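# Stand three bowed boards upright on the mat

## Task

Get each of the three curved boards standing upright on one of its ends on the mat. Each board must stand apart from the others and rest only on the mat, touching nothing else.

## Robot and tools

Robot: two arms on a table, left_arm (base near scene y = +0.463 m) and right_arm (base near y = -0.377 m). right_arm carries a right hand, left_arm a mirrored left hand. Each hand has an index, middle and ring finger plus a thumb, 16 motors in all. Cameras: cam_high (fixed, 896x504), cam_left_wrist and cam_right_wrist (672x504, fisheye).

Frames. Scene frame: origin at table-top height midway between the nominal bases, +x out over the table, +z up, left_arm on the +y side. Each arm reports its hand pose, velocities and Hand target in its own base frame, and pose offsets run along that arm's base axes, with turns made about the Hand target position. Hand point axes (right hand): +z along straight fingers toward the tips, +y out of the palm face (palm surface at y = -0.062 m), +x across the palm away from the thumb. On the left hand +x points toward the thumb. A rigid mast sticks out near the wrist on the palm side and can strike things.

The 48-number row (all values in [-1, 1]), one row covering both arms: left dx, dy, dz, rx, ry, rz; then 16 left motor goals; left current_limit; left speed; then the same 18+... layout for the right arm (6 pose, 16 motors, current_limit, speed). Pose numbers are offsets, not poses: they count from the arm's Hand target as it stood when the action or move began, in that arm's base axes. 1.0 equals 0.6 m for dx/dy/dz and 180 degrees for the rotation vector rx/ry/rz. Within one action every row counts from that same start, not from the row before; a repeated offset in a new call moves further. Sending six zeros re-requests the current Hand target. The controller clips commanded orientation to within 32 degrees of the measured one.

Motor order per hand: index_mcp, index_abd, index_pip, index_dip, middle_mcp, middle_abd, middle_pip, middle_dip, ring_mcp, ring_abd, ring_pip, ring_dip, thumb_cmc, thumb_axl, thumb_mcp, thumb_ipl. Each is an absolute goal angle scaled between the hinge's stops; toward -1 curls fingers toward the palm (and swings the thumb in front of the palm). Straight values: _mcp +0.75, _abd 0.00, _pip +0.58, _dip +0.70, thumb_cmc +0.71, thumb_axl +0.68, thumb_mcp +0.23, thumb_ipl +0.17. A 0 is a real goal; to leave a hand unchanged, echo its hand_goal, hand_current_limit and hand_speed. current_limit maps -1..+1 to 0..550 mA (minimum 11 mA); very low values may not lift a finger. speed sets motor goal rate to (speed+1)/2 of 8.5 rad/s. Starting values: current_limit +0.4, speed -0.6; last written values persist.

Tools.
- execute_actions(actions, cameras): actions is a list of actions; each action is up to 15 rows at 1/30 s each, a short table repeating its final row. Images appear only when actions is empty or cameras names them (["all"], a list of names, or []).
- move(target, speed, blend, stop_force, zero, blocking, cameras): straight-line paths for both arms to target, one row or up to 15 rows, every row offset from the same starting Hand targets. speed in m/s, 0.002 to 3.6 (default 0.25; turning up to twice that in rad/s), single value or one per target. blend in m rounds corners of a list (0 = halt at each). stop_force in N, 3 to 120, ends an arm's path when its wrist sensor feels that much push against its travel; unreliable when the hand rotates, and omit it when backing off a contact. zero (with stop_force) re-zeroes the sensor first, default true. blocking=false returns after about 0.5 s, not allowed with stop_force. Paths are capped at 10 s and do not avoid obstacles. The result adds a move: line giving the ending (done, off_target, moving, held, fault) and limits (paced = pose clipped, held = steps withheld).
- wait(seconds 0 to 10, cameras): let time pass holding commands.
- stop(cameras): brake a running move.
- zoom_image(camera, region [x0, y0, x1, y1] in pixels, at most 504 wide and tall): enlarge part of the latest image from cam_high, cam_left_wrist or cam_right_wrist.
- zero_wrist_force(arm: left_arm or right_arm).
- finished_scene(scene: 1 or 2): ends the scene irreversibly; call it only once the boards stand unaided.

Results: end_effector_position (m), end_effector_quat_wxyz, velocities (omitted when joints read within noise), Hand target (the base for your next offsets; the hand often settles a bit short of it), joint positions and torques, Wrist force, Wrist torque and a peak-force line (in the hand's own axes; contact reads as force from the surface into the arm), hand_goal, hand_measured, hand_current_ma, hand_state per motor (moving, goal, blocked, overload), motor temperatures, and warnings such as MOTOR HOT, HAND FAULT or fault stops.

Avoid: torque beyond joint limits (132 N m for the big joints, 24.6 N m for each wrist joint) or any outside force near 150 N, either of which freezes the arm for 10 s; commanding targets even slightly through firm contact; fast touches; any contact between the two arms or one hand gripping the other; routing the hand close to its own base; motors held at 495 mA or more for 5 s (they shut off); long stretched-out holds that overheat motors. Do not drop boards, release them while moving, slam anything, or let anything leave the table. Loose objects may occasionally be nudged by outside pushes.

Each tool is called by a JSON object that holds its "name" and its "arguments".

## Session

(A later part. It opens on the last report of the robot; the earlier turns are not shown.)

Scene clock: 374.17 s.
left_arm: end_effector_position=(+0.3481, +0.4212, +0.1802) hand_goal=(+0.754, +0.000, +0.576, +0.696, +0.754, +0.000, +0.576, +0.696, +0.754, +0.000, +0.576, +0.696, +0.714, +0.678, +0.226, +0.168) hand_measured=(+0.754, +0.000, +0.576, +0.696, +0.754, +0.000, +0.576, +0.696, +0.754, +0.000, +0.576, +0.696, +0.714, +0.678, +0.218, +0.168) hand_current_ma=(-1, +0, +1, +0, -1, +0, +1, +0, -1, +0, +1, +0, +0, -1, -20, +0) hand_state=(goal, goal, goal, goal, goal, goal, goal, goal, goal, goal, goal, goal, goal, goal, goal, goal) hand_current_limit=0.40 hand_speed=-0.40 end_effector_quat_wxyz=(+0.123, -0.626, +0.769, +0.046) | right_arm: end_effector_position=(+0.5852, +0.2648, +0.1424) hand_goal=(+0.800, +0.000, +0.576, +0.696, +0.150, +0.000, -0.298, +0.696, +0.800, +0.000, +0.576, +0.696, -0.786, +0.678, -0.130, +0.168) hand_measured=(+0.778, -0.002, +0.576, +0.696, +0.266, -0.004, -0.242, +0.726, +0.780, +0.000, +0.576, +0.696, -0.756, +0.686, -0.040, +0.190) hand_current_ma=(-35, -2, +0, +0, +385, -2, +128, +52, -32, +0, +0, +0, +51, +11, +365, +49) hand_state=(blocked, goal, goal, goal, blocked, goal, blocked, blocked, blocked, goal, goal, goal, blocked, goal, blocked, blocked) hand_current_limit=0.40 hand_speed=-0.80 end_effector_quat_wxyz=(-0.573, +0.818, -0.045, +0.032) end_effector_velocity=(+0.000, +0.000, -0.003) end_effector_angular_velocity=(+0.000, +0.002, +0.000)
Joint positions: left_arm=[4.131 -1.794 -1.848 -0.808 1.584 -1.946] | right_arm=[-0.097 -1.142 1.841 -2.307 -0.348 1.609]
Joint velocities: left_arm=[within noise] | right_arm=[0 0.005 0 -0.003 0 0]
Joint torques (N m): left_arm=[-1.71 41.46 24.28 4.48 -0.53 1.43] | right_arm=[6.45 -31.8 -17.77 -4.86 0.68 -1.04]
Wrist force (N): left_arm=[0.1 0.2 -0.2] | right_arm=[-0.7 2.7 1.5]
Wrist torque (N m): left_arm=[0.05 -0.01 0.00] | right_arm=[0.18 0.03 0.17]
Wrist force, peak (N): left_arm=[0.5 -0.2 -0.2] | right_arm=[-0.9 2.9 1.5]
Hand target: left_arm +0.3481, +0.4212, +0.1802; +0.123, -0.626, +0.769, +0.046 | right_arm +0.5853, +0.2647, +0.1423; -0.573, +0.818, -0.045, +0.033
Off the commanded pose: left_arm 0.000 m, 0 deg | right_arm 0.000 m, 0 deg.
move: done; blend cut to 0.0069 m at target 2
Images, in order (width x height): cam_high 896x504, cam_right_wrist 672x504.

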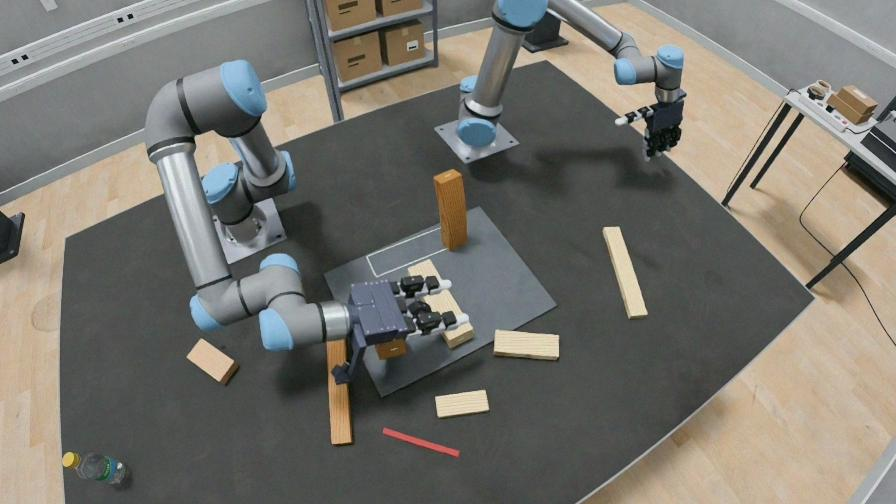

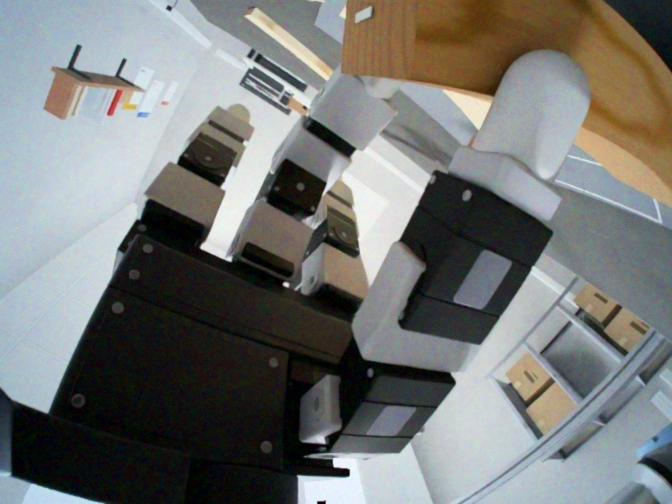

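{"name": "move", "arguments": {"target": [[0,0,0,0,0,0,0.754,0,0.576,0.696,0.754,0,0.576,0.696,0.754,0,0.576,0.696,0.714,0.678,0.226,0.168,0.4,-0.4,-0.0515,0.0058,0.0727,0,0,0,0.8,0,0.576,0.696,0.15,0,-0.298,0.696,0.8,0,0.576,0.696,-0.786,0.678,-0.13,0.168,0.4,-0.8],[0,0,0,0,0,0,0.754,0,0.576,0.696,0.754,0,0.576,0.696,0.754,0,0.576,0.696,0.714,0.678,0.226,0.168,0.4,-0.4,-0.1201,0.0136,0.1260,0,0,0,0.8,0,0.576,0.696,0.15,0,-0.298,0.696,0.8,0,0.576,0.696,-0.786,0.678,-0.13,0.168,0.4,-0.8]], "speed": 0.03, "blend": [0.007, 0], "cameras": ["cam_high", "cam_right_wrist"]}}

{"name": "zoom_image", "arguments": {"camera": "cam_high", "region": [320, 230, 440, 350]}}

Scene clock: 381.63 s.
left_arm: end_effector_position=(+0.3481, +0.4212, +0.1802) hand_goal=(+0.754, +0.000, +0.576, +0.696, +0.754, +0.000, +0.576, +0.696, +0.754, +0.000, +0.576, +0.696, +0.714, +0.678, +0.226, +0.168) hand_measured=(+0.754, +0.000, +0.576, +0.696, +0.754, +0.000, +0.576, +0.696, +0.754, +0.000, +0.576, +0.696, +0.714, +0.678, +0.218, +0.168) hand_current_ma=(-1, +0, +1, +0, -1, +0, +1, +0, -1, +0, +1, +0, +0, -1, -20, +0) hand_state=(goal, goal, goal, goal, goal, goal, goal, goal, goal, goal, goal, goal, goal, goal, goal, goal) hand_current_limit=0.40 hand_speed=-0.40 end_effector_quat_wxyz=(+0.123, -0.626, +0.769, +0.046) | right_arm: end_effector_position=(+0.5131, +0.2729, +0.2179) hand_goal=(+0.800, +0.000, +0.576, +0.696, +0.150, +0.000, -0.298, +0.696, +0.800, +0.000, +0.576, +0.696, -0.786, +0.678, -0.130, +0.168) hand_measured=(+0.778, -0.002, +0.576, +0.696, +0.266, -0.018, -0.240, +0.726, +0.780, +0.000, +0.576, +0.696, -0.750, +0.688, -0.042, +0.190) hand_current_ma=(-35, -2, +0, +0, +385, -22, +131, +53, -32, +0, +0, +0, +66, +15, +356, +49) hand_state=(blocked, goal, goal, goal, blocked, goal, blocked, blocked, blocked, goal, goal, goal, blocked, goal, blocked, blocked) hand_current_limit=0.40 hand_speed=-0.80 end_effector_quat_wxyz=(-0.573, +0.818, -0.045, +0.032)
Joint positions: left_arm=[4.131 -1.794 -1.848 -0.808 1.584 -1.946] | right_arm=[-0.095 -1.398 1.961 -2.178 -0.348 1.616]
Joint torques (N m): left_arm=[-1.03 41.79 23.87 4.44 -0.53 1.57] | right_arm=[6.04 -23.03 -27.77 -4.71 0.8 -0.22]
Wrist force (N): left_arm=[0.2 -0.1 0.2] | right_arm=[-0.5 3.2 1.5]
Wrist torque (N m): left_arm=[-0.02 -0.02 0.01] | right_arm=[0.24 0.07 0.16]
Wrist force, peak (N): left_arm=[0.6 0.3 0.1] | right_arm=[-0.5 3.4 1.5]
Hand target: left_arm +0.3481, +0.4212, +0.1802; +0.123, -0.626, +0.769, +0.046 | right_arm +0.5132, +0.2729, +0.2179; -0.573, +0.818, -0.045, +0.033
Off the commanded pose: left_arm 0.000 m, 0 deg | right_arm 0.000 m, 0 deg.
move: done
Images, in order (width x height): cam_high 896x504, cam_right_wrist 672x504.

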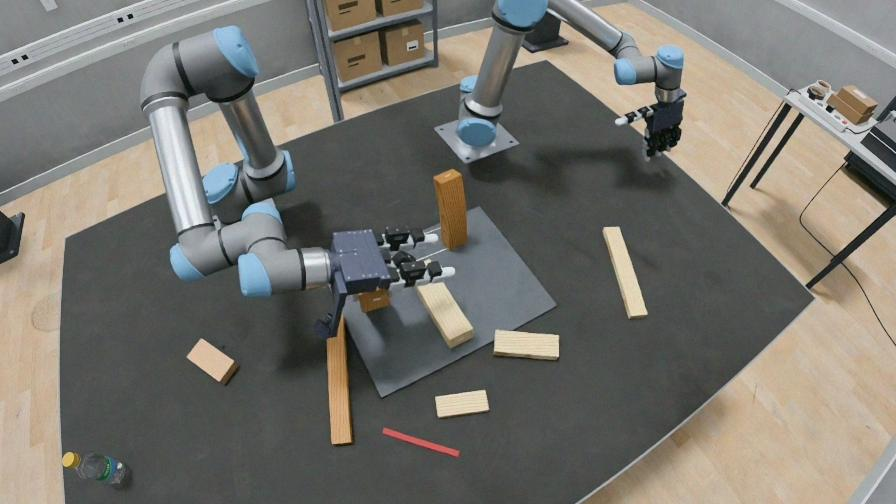

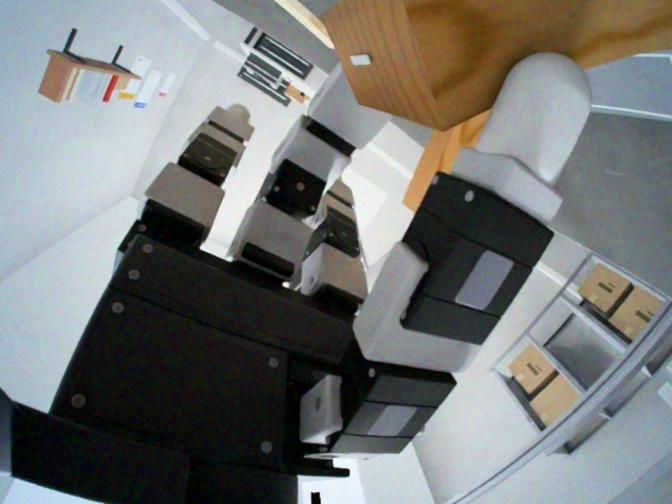

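Scaled by 4.200.

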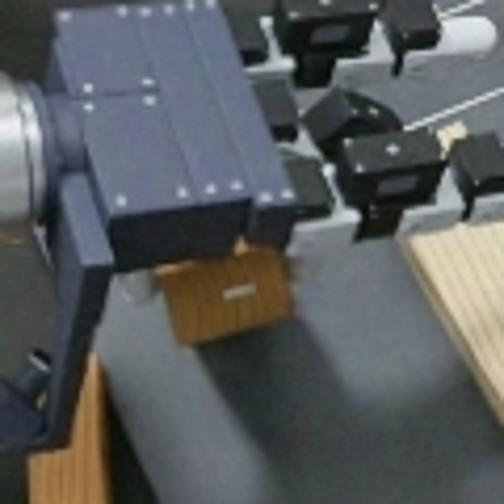

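{"name": "move", "arguments": {"target": [[0,0,0,0,0,0,0.754,0,0.576,0.696,0.754,0,0.576,0.696,0.754,0,0.576,0.696,0.714,0.678,0.226,0.168,0.4,-0.4,-0.0807,0.0091,0.037,0,0,0,0.8,0,0.576,0.696,0.15,0,-0.298,0.696,0.8,0,0.576,0.696,-0.786,0.678,-0.13,0.168,0.4,-0.8],[0,0,0,0,0,0,0.754,0,0.576,0.696,0.754,0,0.576,0.696,0.754,0,0.576,0.696,0.714,0.678,0.226,0.168,0.4,-0.4,-0.1681,0.0190,0.050,0,0,0,0.8,0,0.576,0.696,0.15,0,-0.298,0.696,0.8,0,0.576,0.696,-0.786,0.678,-0.13,0.168,0.4,-0.8]], "speed": 0.03, "blend": [0.007, 0], "cameras": ["cam_high", "cam_right_wrist"]}}

{"name": "zoom_image", "arguments": {"camera": "cam_high", "region": [300, 200, 420, 320]}}

Scene clock: 388.87 s.
left_arm: end_effector_position=(+0.3481, +0.4212, +0.1802) hand_goal=(+0.754, +0.000, +0.576, +0.696, +0.754, +0.000, +0.576, +0.696, +0.754, +0.000, +0.576, +0.696, +0.714, +0.678, +0.226, +0.168) hand_measured=(+0.754, +0.000, +0.576, +0.696, +0.754, +0.000, +0.576, +0.696, +0.754, +0.000, +0.576, +0.696, +0.714, +0.678, +0.218, +0.168) hand_current_ma=(-1, +0, +1, +0, -1, +0, +1, +0, -1, +0, +1, +0, +0, -1, -20, +0) hand_state=(goal, goal, goal, goal, goal, goal, goal, goal, goal, goal, goal, goal, goal, goal, goal, goal) hand_current_limit=0.40 hand_speed=-0.40 end_effector_quat_wxyz=(+0.123, -0.626, +0.769, +0.046) | right_arm: end_effector_position=(+0.4122, +0.2843, +0.2479) hand_goal=(+0.800, +0.000, +0.576, +0.696, +0.150, +0.000, -0.298, +0.696, +0.800, +0.000, +0.576, +0.696, -0.786, +0.678, -0.130, +0.168) hand_measured=(+0.778, -0.002, +0.576, +0.696, +0.266, -0.018, -0.236, +0.730, +0.780, +0.000, +0.576, +0.696, -0.750, +0.688, -0.042, +0.192) hand_current_ma=(-35, -2, +0, +0, +385, -21, +144, +60, -32, +0, +0, +0, +71, +16, +346, +55) hand_state=(blocked, goal, goal, goal, blocked, goal, blocked, blocked, blocked, goal, goal, goal, blocked, goal, blocked, blocked) hand_current_limit=0.40 hand_speed=-0.80 end_effector_quat_wxyz=(-0.573, +0.818, -0.045, +0.032)
Joint positions: left_arm=[4.131 -1.794 -1.848 -0.808 1.584 -1.946] | right_arm=[-0.091 -1.67 2.16 -2.117 -0.349 1.628]
Joint torques (N m): left_arm=[-1.45 43.31 23.94 4.41 -0.76 1.49] | right_arm=[4.34 -10.62 -29.97 -2.79 0.99 0.37]
Wrist force (N): left_arm=[0.0 -0.2 0.2] | right_arm=[-0.1 3.7 1.5]
Wrist torque (N m): left_arm=[-0.04 0.01 0.01] | right_arm=[0.19 0.04 0.18]
Wrist force, peak (N): left_arm=[0.3 0.5 0.3] | right_arm=[-0.3 3.9 1.6]
Hand target: left_arm +0.3481, +0.4212, +0.1802; +0.123, -0.626, +0.769, +0.046 | right_arm +0.4123, +0.2843, +0.2479; -0.573, +0.818, -0.045, +0.033
Off the commanded pose: left_arm 0.000 m, 0 deg | right_arm 0.000 m, 0 deg.
move: done
Images, in order (width x height): cam_high 896x504, cam_right_wrist 672x504.

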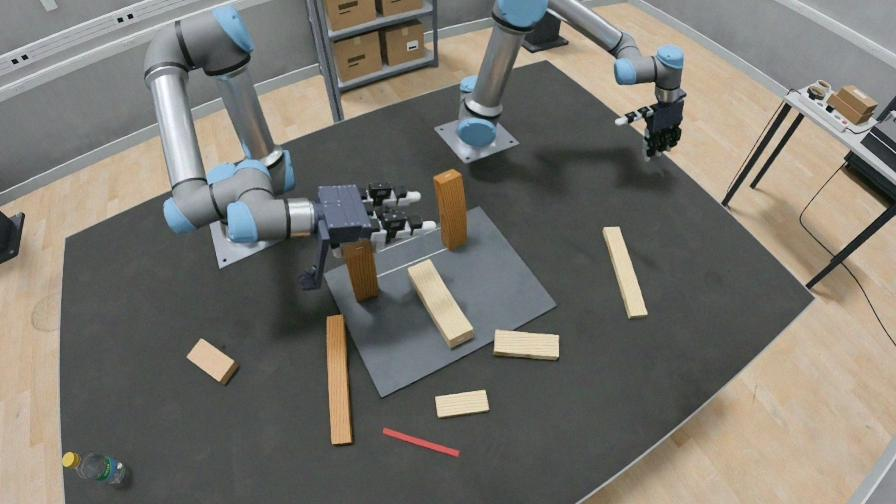

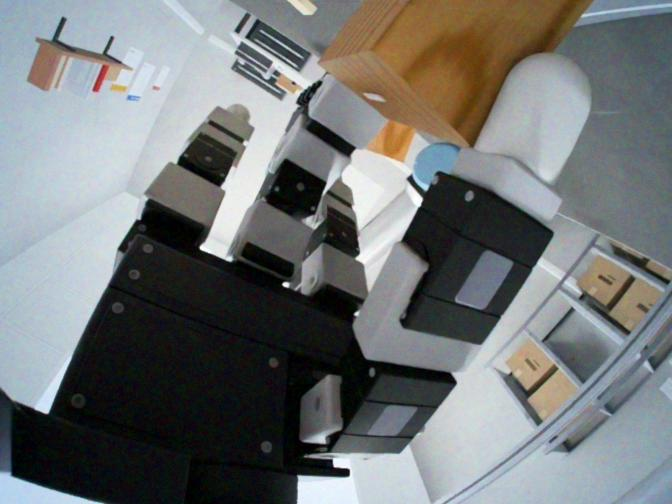

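Scaled by 4.200.

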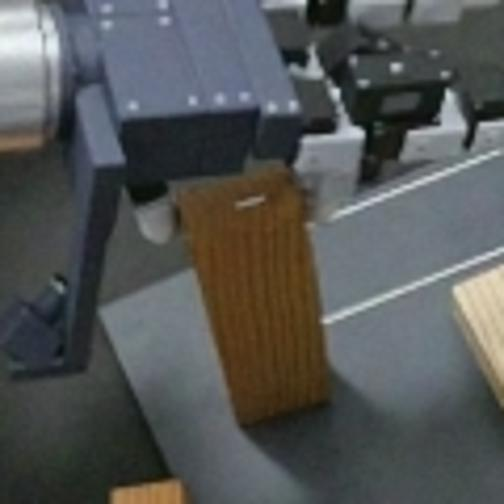

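{"name": "move", "arguments": {"target": [0,0,0,0,0,0,0.754,0,0.576,0.696,0.754,0,0.576,0.696,0.754,0,0.576,0.696,0.714,0.678,0.226,0.168,0.4,-0.4,0,0,-0.04,0,0,0,0.8,0,0.576,0.696,0.15,0,-0.298,0.696,0.8,0,0.576,0.696,-0.786,0.678,-0.13,0.168,0.4,-0.8], "speed": 0.01, "stop_force": 3, "cameras": ["cam_high"]}}

{"name": "zoom_image", "arguments": {"camera": "cam_high", "region": [330, 230, 390, 310]}}

Scene clock: 395.53 s.
left_arm: end_effector_position=(+0.3481, +0.4212, +0.1802) hand_goal=(+0.754, +0.000, +0.576, +0.696, +0.754, +0.000, +0.576, +0.696, +0.754, +0.000, +0.576, +0.696, +0.714, +0.678, +0.226, +0.168) hand_measured=(+0.754, +0.000, +0.576, +0.696, +0.754, +0.000, +0.576, +0.696, +0.754, +0.000, +0.576, +0.696, +0.714, +0.678, +0.218, +0.168) hand_current_ma=(-1, +0, +1, +0, -1, +0, +1, +0, -1, +0, +1, +0, +0, -1, -20, +0) hand_state=(goal, goal, goal, goal, goal, goal, goal, goal, goal, goal, goal, goal, goal, goal, goal, goal) hand_current_limit=0.40 hand_speed=-0.40 end_effector_quat_wxyz=(+0.123, -0.626, +0.769, +0.046) | right_arm: end_effector_position=(+0.4124, +0.2843, +0.2473) hand_goal=(+0.800, +0.000, +0.576, +0.696, +0.150, +0.000, -0.298, +0.696, +0.800, +0.000, +0.576, +0.696, -0.786, +0.678, -0.130, +0.168) hand_measured=(+0.778, -0.002, +0.576, +0.696, +0.266, -0.018, -0.236, +0.730, +0.780, +0.000, +0.576, +0.696, -0.752, +0.688, -0.042, +0.192) hand_current_ma=(-35, -2, +0, +0, +385, -21, +144, +60, -32, +0, +0, +0, +66, +16, +346, +55) hand_state=(blocked, goal, goal, goal, blocked, goal, blocked, blocked, blocked, goal, goal, goal, blocked, goal, blocked, blocked) hand_current_limit=0.40 hand_speed=-0.80 end_effector_quat_wxyz=(-0.573, +0.818, -0.044, +0.033)
Joint positions: left_arm=[4.131 -1.794 -1.848 -0.808 1.584 -1.946] | right_arm=[-0.091 -1.669 2.161 -2.12 -0.349 1.628]
Joint torques (N m): left_arm=[-1.94 42.7 23.75 4.43 -0.51 1.47] | right_arm=[-5.31 -28.93 -28.14 -1.79 2.94 1.76]
Wrist force (N): left_arm=[0.0 0.0 0.0] | right_arm=[-0.1 1.2 0.7]
Wrist torque (N m): left_arm=[0.01 0.01 0.00] | right_arm=[0.08 0.06 0.13]
Wrist force, peak (N): left_arm=[-0.3 0.5 0.4] | right_arm=[-0.3 3.9 1.6]
Hand target: left_arm +0.3481, +0.4212, +0.1802; +0.123, -0.626, +0.769, +0.046 | right_arm +0.4124, +0.2843, +0.2473; -0.573, +0.818, -0.044, +0.033 (not the last commanded pose)
Off the commanded pose: left_arm 0.000 m, 0 deg | right_arm 0.023 m, 0 deg.
move: contact (right_arm)
Images, in order (width x height): cam_high 896x504.

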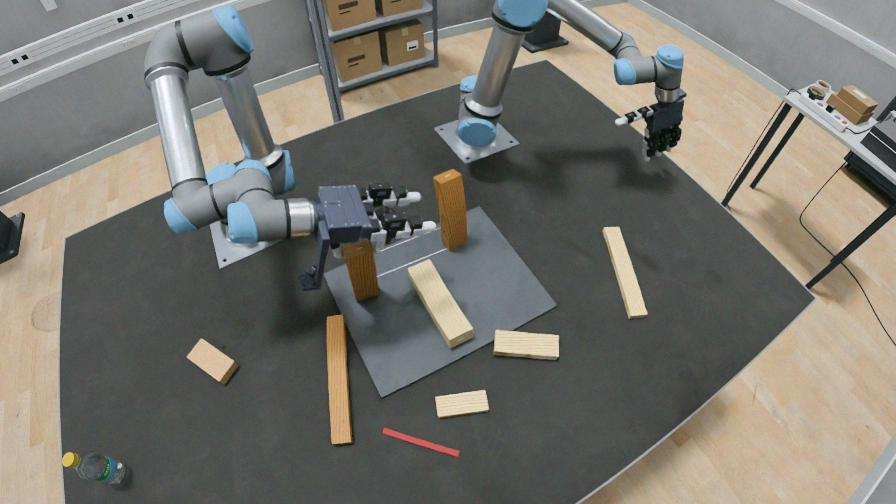

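Scaled by 6.300.

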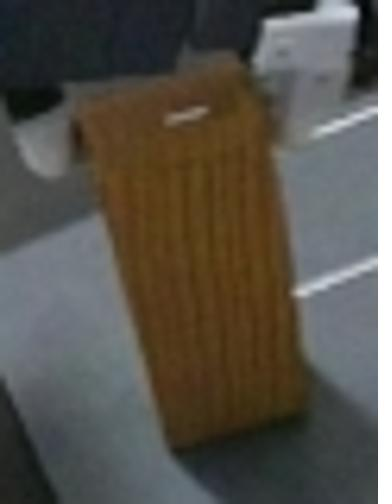

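{"name": "move", "arguments": {"target": [[0,0,0,0,0,0,0.754,0,0.576,0.696,0.754,0,0.576,0.696,0.754,0,0.576,0.696,0.714,0.678,0.226,0.168,0.4,-0.4,-0.0356,0.0040,0.001,0,0,0,0.8,0,0.576,0.696,0.15,0,-0.298,0.696,0.8,0,0.576,0.696,-0.786,0.678,-0.13,0.168,0.4,-0.8],[0,0,0,0,0,0,0.754,0,0.576,0.696,0.754,0,0.576,0.696,0.754,0,0.576,0.696,0.714,0.678,0.226,0.168,0.4,-0.4,-0.0709,0.0080,-0.0013,0,0,0,0.8,0,0.576,0.696,0.15,0,-0.298,0.696,0.8,0,0.576,0.696,-0.786,0.678,-0.13,0.168,0.4,-0.8]], "speed": 0.02, "blend": [0.003, 0]}}

{"name": "move", "arguments": {"target": [0,0,0,0,0,0,0.754,0,0.576,0.696,0.754,0,0.576,0.696,0.754,0,0.576,0.696,0.714,0.678,0.226,0.168,0.4,-0.4,0,0,-0.02,0,0,0,0.8,0,0.576,0.696,0.15,0,-0.298,0.696,0.8,0,0.576,0.696,-0.786,0.678,-0.13,0.168,0.4,-0.8], "speed": 0.008, "stop_force": 4, "cameras": ["cam_high"]}}

{"name": "zoom_image", "arguments": {"camera": "cam_high", "region": [330, 210, 390, 310]}}

Scene clock: 403.53 s.
left_arm: end_effector_position=(+0.3481, +0.4212, +0.1802) hand_goal=(+0.754, +0.000, +0.576, +0.696, +0.754, +0.000, +0.576, +0.696, +0.754, +0.000, +0.576, +0.696, +0.714, +0.678, +0.226, +0.168) hand_measured=(+0.754, +0.000, +0.576, +0.696, +0.754, +0.000, +0.576, +0.696, +0.754, +0.000, +0.576, +0.696, +0.714, +0.678, +0.218, +0.168) hand_current_ma=(-1, +0, +1, +0, -1, +0, +1, +0, -1, +0, +1, +0, +0, -1, -20, +0) hand_state=(goal, goal, goal, goal, goal, goal, goal, goal, goal, goal, goal, goal, goal, goal, goal, goal) hand_current_limit=0.40 hand_speed=-0.40 end_effector_quat_wxyz=(+0.123, -0.626, +0.769, +0.046) | right_arm: end_effector_position=(+0.3698, +0.2891, +0.2465) hand_goal=(+0.800, +0.000, +0.576, +0.696, +0.150, +0.000, -0.298, +0.696, +0.800, +0.000, +0.576, +0.696, -0.786, +0.678, -0.130, +0.168) hand_measured=(+0.778, -0.002, +0.576, +0.696, +0.266, -0.018, -0.236, +0.730, +0.780, +0.000, +0.576, +0.696, -0.752, +0.688, -0.042, +0.192) hand_current_ma=(-35, -2, +0, +0, +385, -21, +144, +60, -32, +0, +0, +0, +66, +16, +346, +55) hand_state=(blocked, goal, goal, goal, blocked, goal, blocked, blocked, blocked, goal, goal, goal, blocked, goal, blocked, blocked) hand_current_limit=0.40 hand_speed=-0.80 end_effector_quat_wxyz=(-0.573, +0.818, -0.045, +0.033)
Joint positions: left_arm=[4.131 -1.794 -1.848 -0.808 1.584 -1.946] | right_arm=[-0.088 -1.777 2.254 -2.111 -0.349 1.636]
Joint torques (N m): left_arm=[-1.44 42.72 24.04 4.44 -0.65 1.49] | right_arm=[6.35 -6.48 -28.65 -1.32 0.71 1.66]
Wrist force (N): left_arm=[-0.1 0.2 -0.1] | right_arm=[0.2 3.6 1.1]
Wrist torque (N m): left_arm=[0.04 0.01 -0.01] | right_arm=[0.25 0.04 0.17]
Wrist force, peak (N): left_arm=[0.5 0.4 0.3] | right_arm=[0.0 3.8 1.4]
Hand target: left_arm +0.3481, +0.4212, +0.1802; +0.123, -0.626, +0.769, +0.046 | right_arm +0.3699, +0.2891, +0.2465; -0.573, +0.818, -0.044, +0.033
Off the commanded pose: left_arm 0.000 m, 0 deg | right_arm 0.000 m, 0 deg.
move: done

Scene clock: 404.60 s.
left_arm: end_effector_position=(+0.3481, +0.4212, +0.1802) hand_goal=(+0.754, +0.000, +0.576, +0.696, +0.754, +0.000, +0.576, +0.696, +0.754, +0.000, +0.576, +0.696, +0.714, +0.678, +0.226, +0.168) hand_measured=(+0.754, +0.000, +0.576, +0.696, +0.754, +0.000, +0.576, +0.696, +0.754, +0.000, +0.576, +0.696, +0.714, +0.678, +0.218, +0.168) hand_current_ma=(-1, +0, +1, +0, -1, +0, +1, +0, -1, +0, +1, +0, +0, -1, -20, +0) hand_state=(goal, goal, goal, goal, goal, goal, goal, goal, goal, goal, goal, goal, goal, goal, goal, goal) hand_current_limit=0.40 hand_speed=-0.40 end_effector_quat_wxyz=(+0.123, -0.626, +0.769, +0.046) | right_arm: end_effector_position=(+0.3699, +0.2891, +0.2459) hand_goal=(+0.800, +0.000, +0.576, +0.696, +0.150, +0.000, -0.298, +0.696, +0.800, +0.000, +0.576, +0.696, -0.786, +0.678, -0.130, +0.168) hand_measured=(+0.778, -0.002, +0.576, +0.696, +0.266, -0.018, -0.236, +0.730, +0.780, +0.000, +0.576, +0.696, -0.752, +0.688, -0.042, +0.192) hand_current_ma=(-35, -2, +0, +0, +385, -20, +144, +60, -32, +0, +0, +0, +66, +16, +346, +55) hand_state=(blocked, goal, goal, goal, blocked, goal, blocked, blocked, blocked, goal, goal, goal, blocked, goal, blocked, blocked) hand_current_limit=0.40 hand_speed=-0.80 end_effector_quat_wxyz=(-0.573, +0.818, -0.044, +0.033)
Joint positions: left_arm=[4.131 -1.794 -1.848 -0.808 1.584 -1.946] | right_arm=[-0.088 -1.776 2.255 -2.113 -0.349 1.636]
Joint torques (N m): left_arm=[-1.56 42.45 23.48 4.34 -0.74 1.37] | right_arm=[4.96 -22.59 -27.65 -1.32 0.87 -0.27]
Wrist force (N): left_arm=[-0.1 -0.2 0.1] | right_arm=[-0.5 0.0 0.1]
Wrist torque (N m): left_arm=[-0.02 0.02 -0.01] | right_arm=[0.04 0.10 0.09]
Wrist force, peak (N): left_arm=[0.5 0.1 0.3] | right_arm=[0.1 3.5 1.4]
Hand target: left_arm +0.3481, +0.4212, +0.1802; +0.123, -0.626, +0.769, +0.046 | right_arm +0.3699, +0.2891, +0.2459; -0.573, +0.818, -0.044, +0.033 (not the last commanded pose)
Off the commanded pose: left_arm 0.000 m, 0 deg | right_arm 0.011 m, 0 deg.
move: contact (right_arm)
Images, in order (width x height): cam_high 896x504.

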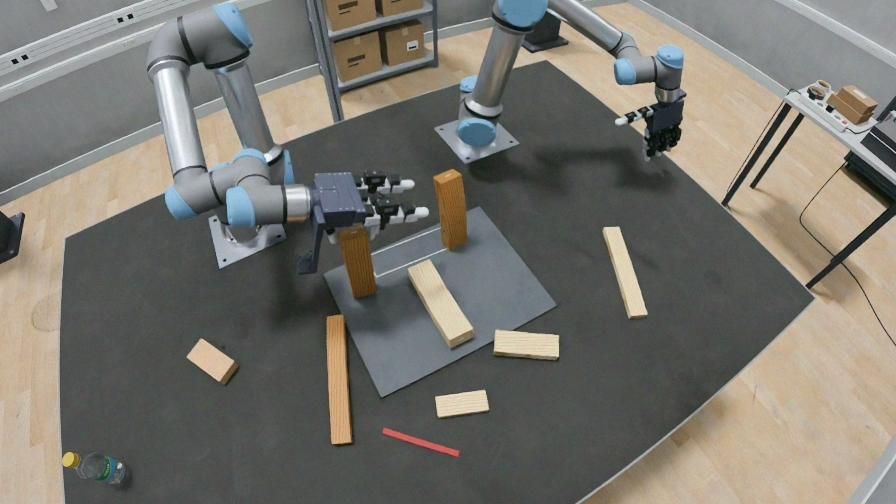

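Scaled by 5.040.

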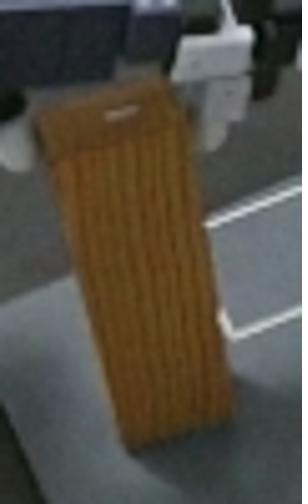

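{"name": "move", "arguments": {"target": [0,0,0,0,0,0,0.754,0,0.576,0.696,0.754,0,0.576,0.696,0.754,0,0.576,0.696,0.714,0.678,0.226,0.168,0.4,-0.4,-0.0368,-0.0105,-0.002,0.0116,-0.0013,0,0.8,0,0.576,0.696,0.15,0,-0.298,0.696,0.8,0,0.576,0.696,-0.786,0.678,-0.13,0.168,0.4,-0.8], "speed": 0.015}}

{"name": "move", "arguments": {"target": [0,0,0,0,0,0,0.754,0,0.576,0.696,0.754,0,0.576,0.696,0.754,0,0.576,0.696,0.714,0.678,0.226,0.168,0.4,-0.4,0,0,-0.02,0,0,0,0.8,0,0.576,0.696,0.15,0,-0.298,0.696,0.8,0,0.576,0.696,-0.786,0.678,-0.13,0.168,0.4,-0.8], "speed": 0.008, "stop_force": 4, "cameras": ["cam_high"]}}

{"name": "zoom_image", "arguments": {"camera": "cam_high", "region": [330, 210, 390, 310]}}

Scene clock: 415.90 s.
left_arm: end_effector_position=(+0.3481, +0.4212, +0.1802) hand_goal=(+0.754, +0.000, +0.576, +0.696, +0.754, +0.000, +0.576, +0.696, +0.754, +0.000, +0.576, +0.696, +0.714, +0.678, +0.226, +0.168) hand_measured=(+0.754, +0.000, +0.576, +0.696, +0.754, +0.000, +0.576, +0.696, +0.754, +0.000, +0.576, +0.696, +0.714, +0.678, +0.218, +0.168) hand_current_ma=(-1, +0, +1, +0, -1, +0, +1, +0, -1, +0, +1, +0, +0, -1, -20, +0) hand_state=(goal, goal, goal, goal, goal, goal, goal, goal, goal, goal, goal, goal, goal, goal, goal, goal) hand_current_limit=0.40 hand_speed=-0.40 end_effector_quat_wxyz=(+0.123, -0.626, +0.769, +0.046) | right_arm: end_effector_position=(+0.3478, +0.2828, +0.2447) hand_goal=(+0.800, +0.000, +0.576, +0.696, +0.150, +0.000, -0.298, +0.696, +0.800, +0.000, +0.576, +0.696, -0.786, +0.678, -0.130, +0.168) hand_measured=(+0.778, -0.002, +0.576, +0.696, +0.266, -0.018, -0.236, +0.730, +0.780, +0.000, +0.576, +0.696, -0.752, +0.688, -0.042, +0.192) hand_current_ma=(-35, -2, +0, +0, +385, -20, +144, +60, -32, +0, +0, +0, +66, +16, +346, +55) hand_state=(blocked, goal, goal, goal, blocked, goal, blocked, blocked, blocked, goal, goal, goal, blocked, goal, blocked, blocked) hand_current_limit=0.40 hand_speed=-0.80 end_effector_quat_wxyz=(-0.588, +0.807, -0.044, +0.034)
Joint positions: left_arm=[4.131 -1.794 -1.848 -0.808 1.584 -1.946] | right_arm=[-0.13 -1.855 2.3 -1.959 -0.312 1.509]
Joint torques (N m): left_arm=[-1.48 42.85 23.97 4.44 -0.63 1.44] | right_arm=[7.74 -2.72 -30.15 -4.92 1.19 2.32]
Wrist force (N): left_arm=[-0.1 0.2 0.1] | right_arm=[0.1 3.3 1.3]
Wrist torque (N m): left_arm=[0.03 0.02 -0.01] | right_arm=[0.17 0.05 0.27]
Wrist force, peak (N): left_arm=[0.6 0.5 0.1] | right_arm=[0.2 3.8 1.5]
Hand target: left_arm +0.3481, +0.4212, +0.1802; +0.123, -0.626, +0.769, +0.046 | right_arm +0.3478, +0.2828, +0.2447; -0.588, +0.807, -0.044, +0.034
Off the commanded pose: left_arm 0.000 m, 0 deg | right_arm 0.000 m, 0 deg.
move: done

Scene clock: 416.93 s.
left_arm: end_effector_position=(+0.3481, +0.4212, +0.1802) hand_goal=(+0.754, +0.000, +0.576, +0.696, +0.754, +0.000, +0.576, +0.696, +0.754, +0.000, +0.576, +0.696, +0.714, +0.678, +0.226, +0.168) hand_measured=(+0.754, +0.000, +0.576, +0.696, +0.754, +0.000, +0.576, +0.696, +0.754, +0.000, +0.576, +0.696, +0.714, +0.678, +0.218, +0.168) hand_current_ma=(-1, +0, +1, +0, -1, +0, +1, +0, -1, +0, +1, +0, +0, -1, -20, +0) hand_state=(goal, goal, goal, goal, goal, goal, goal, goal, goal, goal, goal, goal, goal, goal, goal, goal) hand_current_limit=0.40 hand_speed=-0.40 end_effector_quat_wxyz=(+0.123, -0.626, +0.769, +0.046) | right_arm: end_effector_position=(+0.3479, +0.2828, +0.2443) hand_goal=(+0.800, +0.000, +0.576, +0.696, +0.150, +0.000, -0.298, +0.696, +0.800, +0.000, +0.576, +0.696, -0.786, +0.678, -0.130, +0.168) hand_measured=(+0.778, -0.002, +0.576, +0.696, +0.266, -0.016, -0.236, +0.730, +0.780, +0.000, +0.576, +0.696, -0.752, +0.688, -0.042, +0.192) hand_current_ma=(-35, -2, +0, +0, +385, -17, +144, +60, -32, +0, +0, +0, +66, +16, +346, +55) hand_state=(blocked, goal, goal, goal, blocked, goal, blocked, blocked, blocked, goal, goal, goal, blocked, goal, blocked, blocked) hand_current_limit=0.40 hand_speed=-0.80 end_effector_quat_wxyz=(-0.588, +0.807, -0.044, +0.034)
Joint positions: left_arm=[4.131 -1.794 -1.848 -0.808 1.584 -1.946] | right_arm=[-0.13 -1.854 2.301 -1.961 -0.312 1.509]
Joint torques (N m): left_arm=[-0.93 42.77 23.6 4.49 -0.7 1.55] | right_arm=[-3.49 -19.53 -28.68 -0.71 1.62 1.37]
Wrist force (N): left_arm=[0.2 0.0 0.2] | right_arm=[-0.5 0.0 0.0]
Wrist torque (N m): left_arm=[-0.01 -0.01 0.01] | right_arm=[0.01 0.07 0.22]
Wrist force, peak (N): left_arm=[0.5 0.0 0.2] | right_arm=[-1.1 -3.8 -1.3]
Hand target: left_arm +0.3481, +0.4212, +0.1802; +0.123, -0.626, +0.769, +0.046 | right_arm +0.3479, +0.2828, +0.2443; -0.588, +0.807, -0.044, +0.034 (not the last commanded pose)
Off the commanded pose: left_arm 0.000 m, 0 deg | right_arm 0.012 m, 0 deg.
move: contact (right_arm)
Images, in order (width x height): cam_high 896x504.

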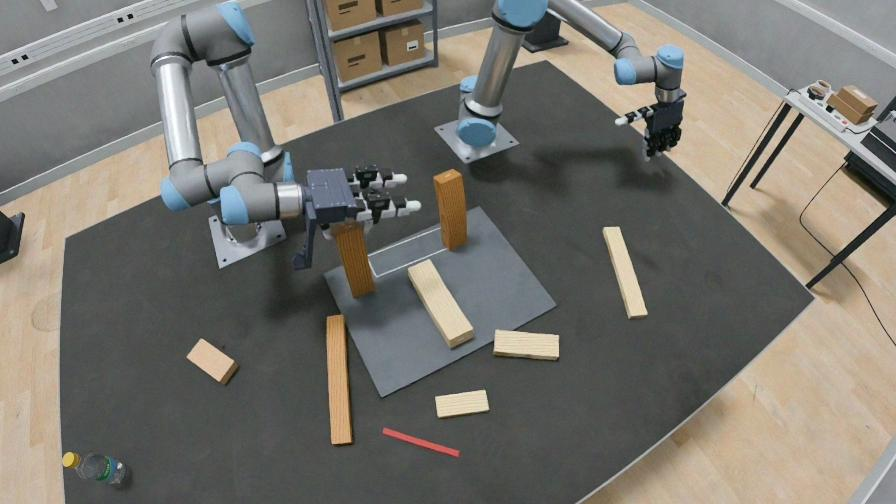

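Scaled by 5.040.

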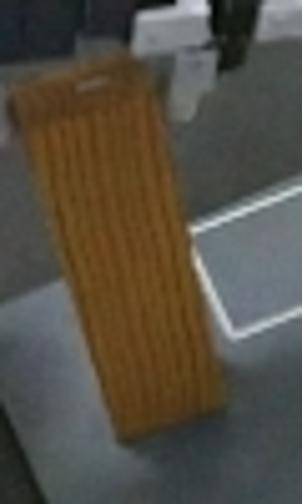

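{"name": "move", "arguments": {"target": [0,0,0,0,0,0,0.754,0,0.576,0.696,0.754,0,0.576,0.696,0.754,0,0.576,0.696,0.714,0.678,0.226,0.168,0.4,-0.4,-0.0343,-0.0068,-0.004,0.0083,-0.0009,0,0.8,0,0.576,0.696,0.15,0,-0.298,0.696,0.8,0,0.576,0.696,-0.786,0.678,-0.13,0.168,0.4,-0.8], "speed": 0.015}}

{"name": "move", "arguments": {"target": [0,0,0,0,0,0,0.754,0,0.576,0.696,0.754,0,0.576,0.696,0.754,0,0.576,0.696,0.714,0.678,0.226,0.168,0.4,-0.4,0,0,-0.02,0,0,0,0.8,0,0.576,0.696,0.15,0,-0.298,0.696,0.8,0,0.576,0.696,-0.786,0.678,-0.13,0.168,0.4,-0.8], "speed": 0.008, "stop_force": 4, "cameras": ["cam_high"]}}

{"name": "zoom_image", "arguments": {"camera": "cam_high", "region": [330, 210, 380, 260]}}

{"name": "zoom_image", "arguments": {"camera": "cam_high", "region": [330, 255, 380, 305]}}

Scene clock: 445.00 s.
left_arm: end_effector_position=(+0.3481, +0.4212, +0.1802) hand_goal=(+0.754, +0.000, +0.576, +0.696, +0.754, +0.000, +0.576, +0.696, +0.754, +0.000, +0.576, +0.696, +0.714, +0.678, +0.226, +0.168) hand_measured=(+0.754, +0.000, +0.576, +0.696, +0.754, +0.000, +0.576, +0.696, +0.754, +0.000, +0.576, +0.696, +0.714, +0.678, +0.218, +0.168) hand_current_ma=(-1, +0, +1, +0, -1, +0, +1, +0, -1, +0, +1, +0, +0, -1, -20, +0) hand_state=(goal, goal, goal, goal, goal, goal, goal, goal, goal, goal, goal, goal, goal, goal, goal, goal) hand_current_limit=0.40 hand_speed=-0.40 end_effector_quat_wxyz=(+0.123, -0.626, +0.769, +0.046) | right_arm: end_effector_position=(+0.3273, +0.2786, +0.2419) hand_goal=(+0.800, +0.000, +0.576, +0.696, +0.150, +0.000, -0.298, +0.696, +0.800, +0.000, +0.576, +0.696, -0.786, +0.678, -0.130, +0.168) hand_measured=(+0.778, -0.002, +0.576, +0.696, +0.266, -0.016, -0.236, +0.730, +0.780, +0.000, +0.576, +0.696, -0.752, +0.688, -0.042, +0.192) hand_current_ma=(-35, -2, +0, +0, +385, -17, +144, +60, -32, +0, +0, +0, +66, +16, +346, +55) hand_state=(blocked, goal, goal, goal, blocked, goal, blocked, blocked, blocked, goal, goal, goal, blocked, goal, blocked, blocked) hand_current_limit=0.40 hand_speed=-0.80 end_effector_quat_wxyz=(-0.599, +0.799, -0.043, +0.034) end_effector_velocity=(+0.001, +0.000, +0.001) end_effector_angular_velocity=(+0.000, -0.003, -0.001)
Joint positions: left_arm=[4.131 -1.794 -1.848 -0.808 1.584 -1.946] | right_arm=[-0.164 -1.927 2.334 -1.802 -0.29 1.384]
Joint velocities: left_arm=[within noise] | right_arm=[0 0 -0.001 -0.005 0.001 0.003]
Joint torques (N m): left_arm=[-0.91 42.97 23.62 4.38 -0.72 1.48] | right_arm=[6.23 1.07 -28.87 -4.48 1.98 2.36]
Wrist force (N): left_arm=[0.1 0.0 0.1] | right_arm=[0.4 3.1 1.3]
Wrist torque (N m): left_arm=[-0.01 0.00 0.00] | right_arm=[0.17 0.02 0.29]
Wrist force, peak (N): left_arm=[0.5 0.4 0.3] | right_arm=[0.0 3.5 1.6]
Hand target: left_arm +0.3481, +0.4212, +0.1802; +0.123, -0.626, +0.769, +0.046 | right_arm +0.3273, +0.2787, +0.2419; -0.599, +0.799, -0.043, +0.034
Off the commanded pose: left_arm 0.000 m, 0 deg | right_arm 0.000 m, 0 deg.
move: done

Scene clock: 445.97 s.
left_arm: end_effector_position=(+0.3481, +0.4212, +0.1802) hand_goal=(+0.754, +0.000, +0.576, +0.696, +0.754, +0.000, +0.576, +0.696, +0.754, +0.000, +0.576, +0.696, +0.714, +0.678, +0.226, +0.168) hand_measured=(+0.754, +0.000, +0.576, +0.696, +0.754, +0.000, +0.576, +0.696, +0.754, +0.000, +0.576, +0.696, +0.714, +0.678, +0.218, +0.168) hand_current_ma=(-1, +0, +1, +0, -1, +0, +1, +0, -1, +0, +1, +0, +0, -1, -20, +0) hand_state=(goal, goal, goal, goal, goal, goal, goal, goal, goal, goal, goal, goal, goal, goal, goal, goal) hand_current_limit=0.40 hand_speed=-0.40 end_effector_quat_wxyz=(+0.123, -0.626, +0.769, +0.046) | right_arm: end_effector_position=(+0.3274, +0.2787, +0.2416) hand_goal=(+0.800, +0.000, +0.576, +0.696, +0.150, +0.000, -0.298, +0.696, +0.800, +0.000, +0.576, +0.696, -0.786, +0.678, -0.130, +0.168) hand_measured=(+0.778, -0.002, +0.576, +0.696, +0.266, -0.014, -0.236, +0.730, +0.780, +0.000, +0.576, +0.696, -0.752, +0.688, -0.042, +0.192) hand_current_ma=(-35, -2, +0, +0, +385, -14, +144, +60, -32, +0, +0, +0, +66, +16, +346, +55) hand_state=(blocked, goal, goal, goal, blocked, goal, blocked, blocked, blocked, goal, goal, goal, blocked, goal, blocked, blocked) hand_current_limit=0.40 hand_speed=-0.80 end_effector_quat_wxyz=(-0.599, +0.799, -0.043, +0.034)
Joint positions: left_arm=[4.131 -1.794 -1.848 -0.808 1.584 -1.946] | right_arm=[-0.164 -1.926 2.334 -1.803 -0.29 1.384]
Joint torques (N m): left_arm=[-0.85 42.42 23.65 4.34 -0.58 1.5] | right_arm=[0.29 -16.23 -28.87 -0.67 0.86 0.14]
Wrist force (N): left_arm=[0.3 0.1 0.1] | right_arm=[-0.3 0.3 0.4]
Wrist torque (N m): left_arm=[0.01 -0.03 0.03] | right_arm=[0.03 0.05 0.24]
Wrist force, peak (N): left_arm=[0.2 0.4 0.4] | right_arm=[-1.2 -4.8 -1.4]
Hand target: left_arm +0.3481, +0.4212, +0.1802; +0.123, -0.626, +0.769, +0.046 | right_arm +0.3274, +0.2786, +0.2416; -0.599, +0.799, -0.043, +0.034 (not the last commanded pose)
Off the commanded pose: left_arm 0.000 m, 0 deg | right_arm 0.012 m, 0 deg.
move: contact (right_arm)
Images, in order (width x height): cam_high 896x504.

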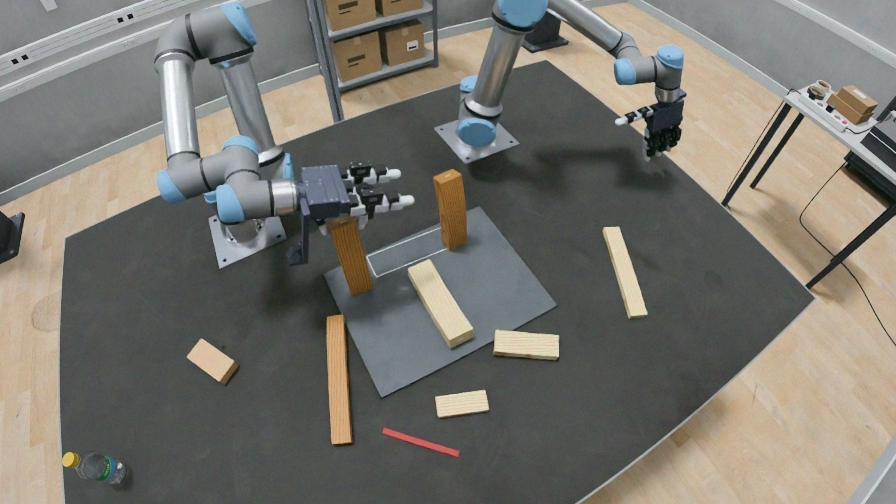

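Scaled by 10.080.

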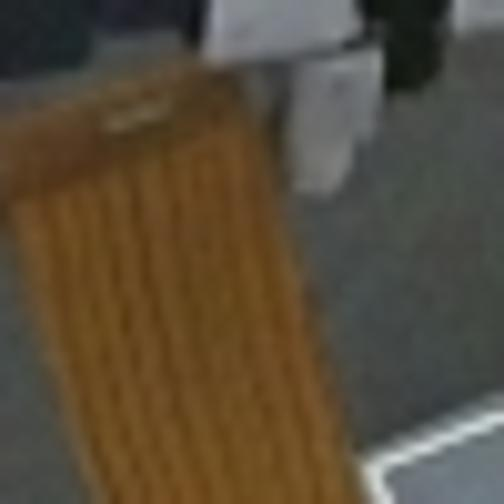

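Scaled by 10.080.

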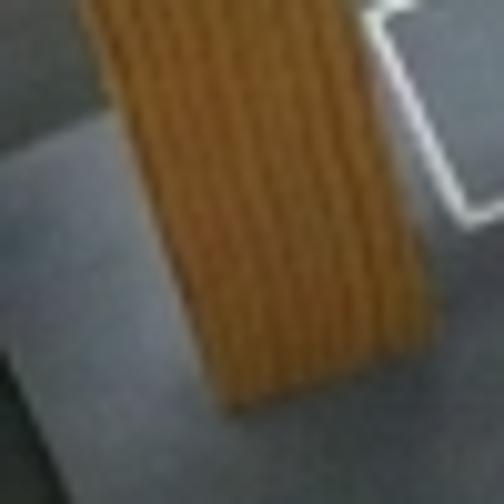

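{"name": "zoom_image", "arguments": {"camera": "cam_high", "region": [425, 160, 475, 210]}}

{"name": "zoom_image", "arguments": {"camera": "cam_high", "region": [430, 210, 480, 260]}}

Scaled by 10.080.

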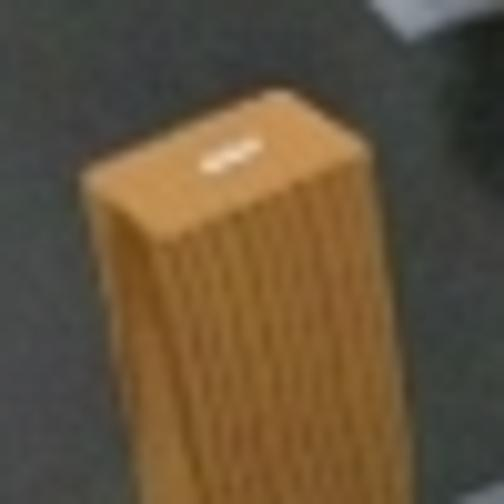

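Scaled by 10.080.

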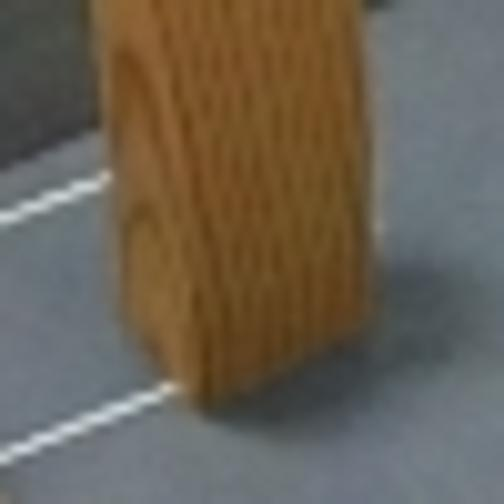

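{"name": "move", "arguments": {"target": [0,0,0,0,0,0,0.754,0,0.576,0.696,0.754,0,0.576,0.696,0.754,0,0.576,0.696,0.714,0.678,0.226,0.168,0.4,-0.4,-0.0025,-0.0173,0.0083,0.0138,-0.0020,0,0.8,0,0.576,0.696,0.15,0,-0.298,0.696,0.8,0,0.576,0.696,-0.786,0.678,-0.13,0.168,0.4,-0.8], "speed": 0.02}}

{"name": "move", "arguments": {"target": [0,0,0,0,0,0,0.754,0,0.576,0.696,0.754,0,0.576,0.696,0.754,0,0.576,0.696,0.714,0.678,0.226,0.168,0.4,-0.4,0,0,-0.03,0,0,0,0.8,0,0.576,0.696,0.15,0,-0.298,0.696,0.8,0,0.576,0.696,-0.786,0.678,-0.13,0.168,0.4,-0.8], "speed": 0.008, "stop_force": 4, "cameras": ["cam_high"]}}

{"name": "zoom_image", "arguments": {"camera": "cam_high", "region": [325, 210, 375, 260]}}

{"name": "zoom_image", "arguments": {"camera": "cam_high", "region": [330, 255, 380, 305]}}

Scene clock: 475.23 s.
left_arm: end_effector_position=(+0.3481, +0.4212, +0.1802) hand_goal=(+0.754, +0.000, +0.576, +0.696, +0.754, +0.000, +0.576, +0.696, +0.754, +0.000, +0.576, +0.696, +0.714, +0.678, +0.226, +0.168) hand_measured=(+0.754, +0.000, +0.576, +0.696, +0.754, +0.000, +0.576, +0.696, +0.754, +0.000, +0.576, +0.696, +0.714, +0.678, +0.218, +0.168) hand_current_ma=(-1, +0, +1, +0, -1, +0, +1, +0, -1, +0, +1, +0, +0, -1, -20, +0) hand_state=(goal, goal, goal, goal, goal, goal, goal, goal, goal, goal, goal, goal, goal, goal, goal, goal) hand_current_limit=0.40 hand_speed=-0.40 end_effector_quat_wxyz=(+0.123, -0.626, +0.769, +0.046) | right_arm: end_effector_position=(+0.3260, +0.2682, +0.2467) hand_goal=(+0.800, +0.000, +0.576, +0.696, +0.150, +0.000, -0.298, +0.696, +0.800, +0.000, +0.576, +0.696, -0.786, +0.678, -0.130, +0.168) hand_measured=(+0.778, -0.002, +0.576, +0.696, +0.266, -0.014, -0.236, +0.730, +0.780, +0.000, +0.576, +0.696, -0.752, +0.688, -0.042, +0.192) hand_current_ma=(-35, -2, +0, +0, +385, -14, +145, +63, -32, +0, +0, +0, +66, +16, +346, +55) hand_state=(blocked, goal, goal, goal, blocked, goal, blocked, blocked, blocked, goal, goal, goal, blocked, goal, blocked, blocked) hand_current_limit=0.40 hand_speed=-0.80 end_effector_quat_wxyz=(-0.616, +0.786, -0.042, +0.036)
Joint positions: left_arm=[4.131 -1.794 -1.848 -0.808 1.584 -1.946] | right_arm=[-0.218 -1.947 2.297 -1.514 -0.263 1.147]
Joint torques (N m): left_arm=[-1.37 42.41 23.29 4.53 -0.68 1.57] | right_arm=[9.85 1.12 -20.43 -3.99 1.19 2.44]
Wrist force (N): left_arm=[0.3 0.1 0.0] | right_arm=[0.1 3.1 1.1]
Wrist torque (N m): left_arm=[0.02 -0.03 0.02] | right_arm=[0.11 0.03 0.25]
Wrist force, peak (N): left_arm=[0.3 0.5 -0.1] | right_arm=[0.1 3.7 1.2]
Hand target: left_arm +0.3481, +0.4212, +0.1802; +0.123, -0.626, +0.769, +0.046 | right_arm +0.3259, +0.2683, +0.2466; -0.616, +0.786, -0.042, +0.036
Off the commanded pose: left_arm 0.000 m, 0 deg | right_arm 0.000 m, 0 deg.
move: done

Scene clock: 476.27 s.
left_arm: end_effector_position=(+0.3481, +0.4212, +0.1802) hand_goal=(+0.754, +0.000, +0.576, +0.696, +0.754, +0.000, +0.576, +0.696, +0.754, +0.000, +0.576, +0.696, +0.714, +0.678, +0.226, +0.168) hand_measured=(+0.754, +0.000, +0.576, +0.696, +0.754, +0.000, +0.576, +0.696, +0.754, +0.000, +0.576, +0.696, +0.714, +0.678, +0.218, +0.168) hand_current_ma=(-1, +0, +1, +0, -1, +0, +1, +0, -1, +0, +1, +0, +0, -1, -20, +0) hand_state=(goal, goal, goal, goal, goal, goal, goal, goal, goal, goal, goal, goal, goal, goal, goal, goal) hand_current_limit=0.40 hand_speed=-0.40 end_effector_quat_wxyz=(+0.123, -0.626, +0.769, +0.046) | right_arm: end_effector_position=(+0.3260, +0.2682, +0.2461) hand_goal=(+0.800, +0.000, +0.576, +0.696, +0.150, +0.000, -0.298, +0.696, +0.800, +0.000, +0.576, +0.696, -0.786, +0.678, -0.130, +0.168) hand_measured=(+0.778, -0.002, +0.576, +0.696, +0.266, -0.008, -0.236, +0.730, +0.780, +0.000, +0.576, +0.696, -0.752, +0.688, -0.046, +0.192) hand_current_ma=(-35, -2, +0, +0, +385, -7, +147, +63, -32, +0, +0, +0, +66, +16, +332, +55) hand_state=(blocked, goal, goal, goal, blocked, goal, blocked, blocked, blocked, goal, goal, goal, blocked, goal, blocked, blocked) hand_current_limit=0.40 hand_speed=-0.80 end_effector_quat_wxyz=(-0.616, +0.786, -0.042, +0.036)
Joint positions: left_arm=[4.131 -1.794 -1.848 -0.808 1.584 -1.946] | right_arm=[-0.218 -1.947 2.298 -1.515 -0.263 1.147]
Joint torques (N m): left_arm=[-2.2 42.92 23.92 4.39 -0.76 1.46] | right_arm=[-2.05 -16.09 -28.76 -0.39 0.84 1.14]
Wrist force (N): left_arm=[0.2 0.2 0.0] | right_arm=[-0.4 0.2 0.7]
Wrist torque (N m): left_arm=[0.02 -0.02 0.01] | right_arm=[0.04 0.04 0.21]
Wrist force, peak (N): left_arm=[0.2 0.4 0.5] | right_arm=[-0.9 -3.7 0.3]
Hand target: left_arm +0.3481, +0.4212, +0.1802; +0.123, -0.626, +0.769, +0.046 | right_arm +0.3260, +0.2682, +0.2461; -0.616, +0.786, -0.042, +0.036 (not the last commanded pose)
Off the commanded pose: left_arm 0.000 m, 0 deg | right_arm 0.018 m, 0 deg.
move: contact (right_arm)
Images, in order (width x height): cam_high 896x504.

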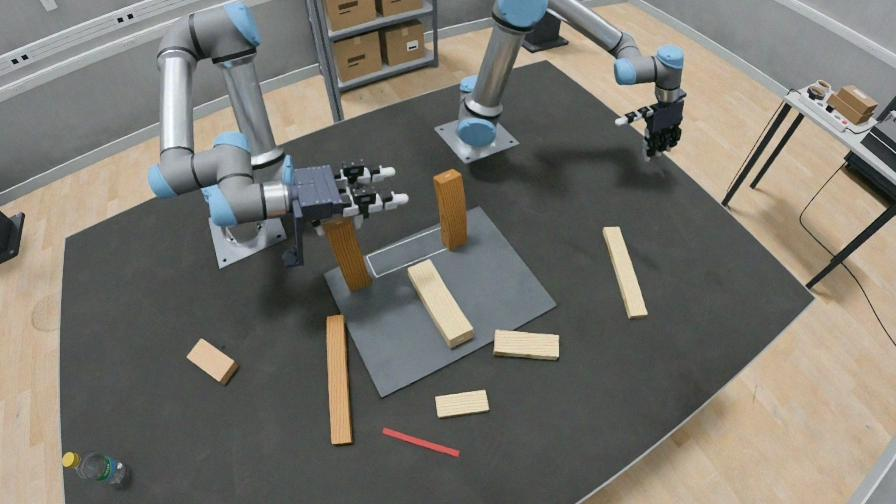

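Scaled by 10.080.

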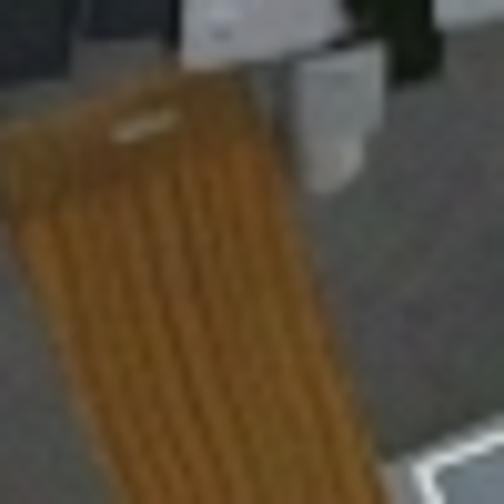

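Scaled by 10.080.

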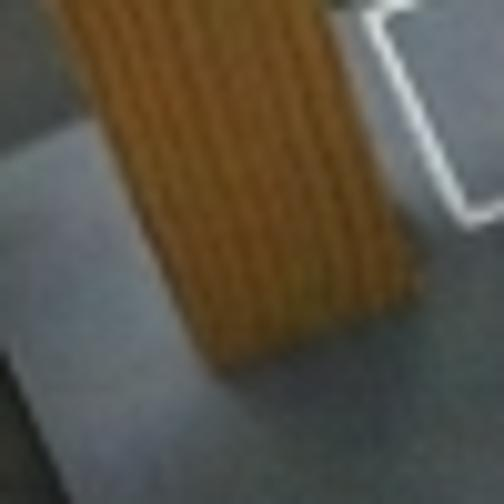

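{"name": "zoom_image", "arguments": {"camera": "cam_high", "region": [340, 265, 385, 300]}}

{"name": "zoom_image", "arguments": {"camera": "cam_high", "region": [310, 200, 400, 310]}}

Scaled by 11.200.

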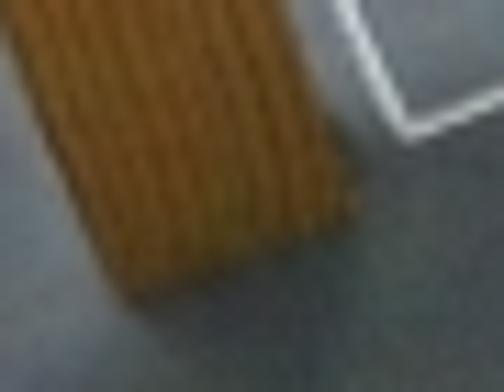

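Scaled by 4.582.

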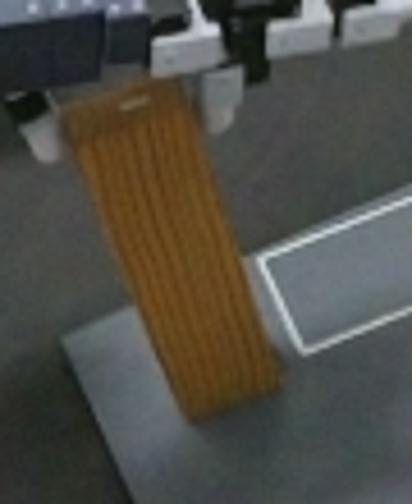

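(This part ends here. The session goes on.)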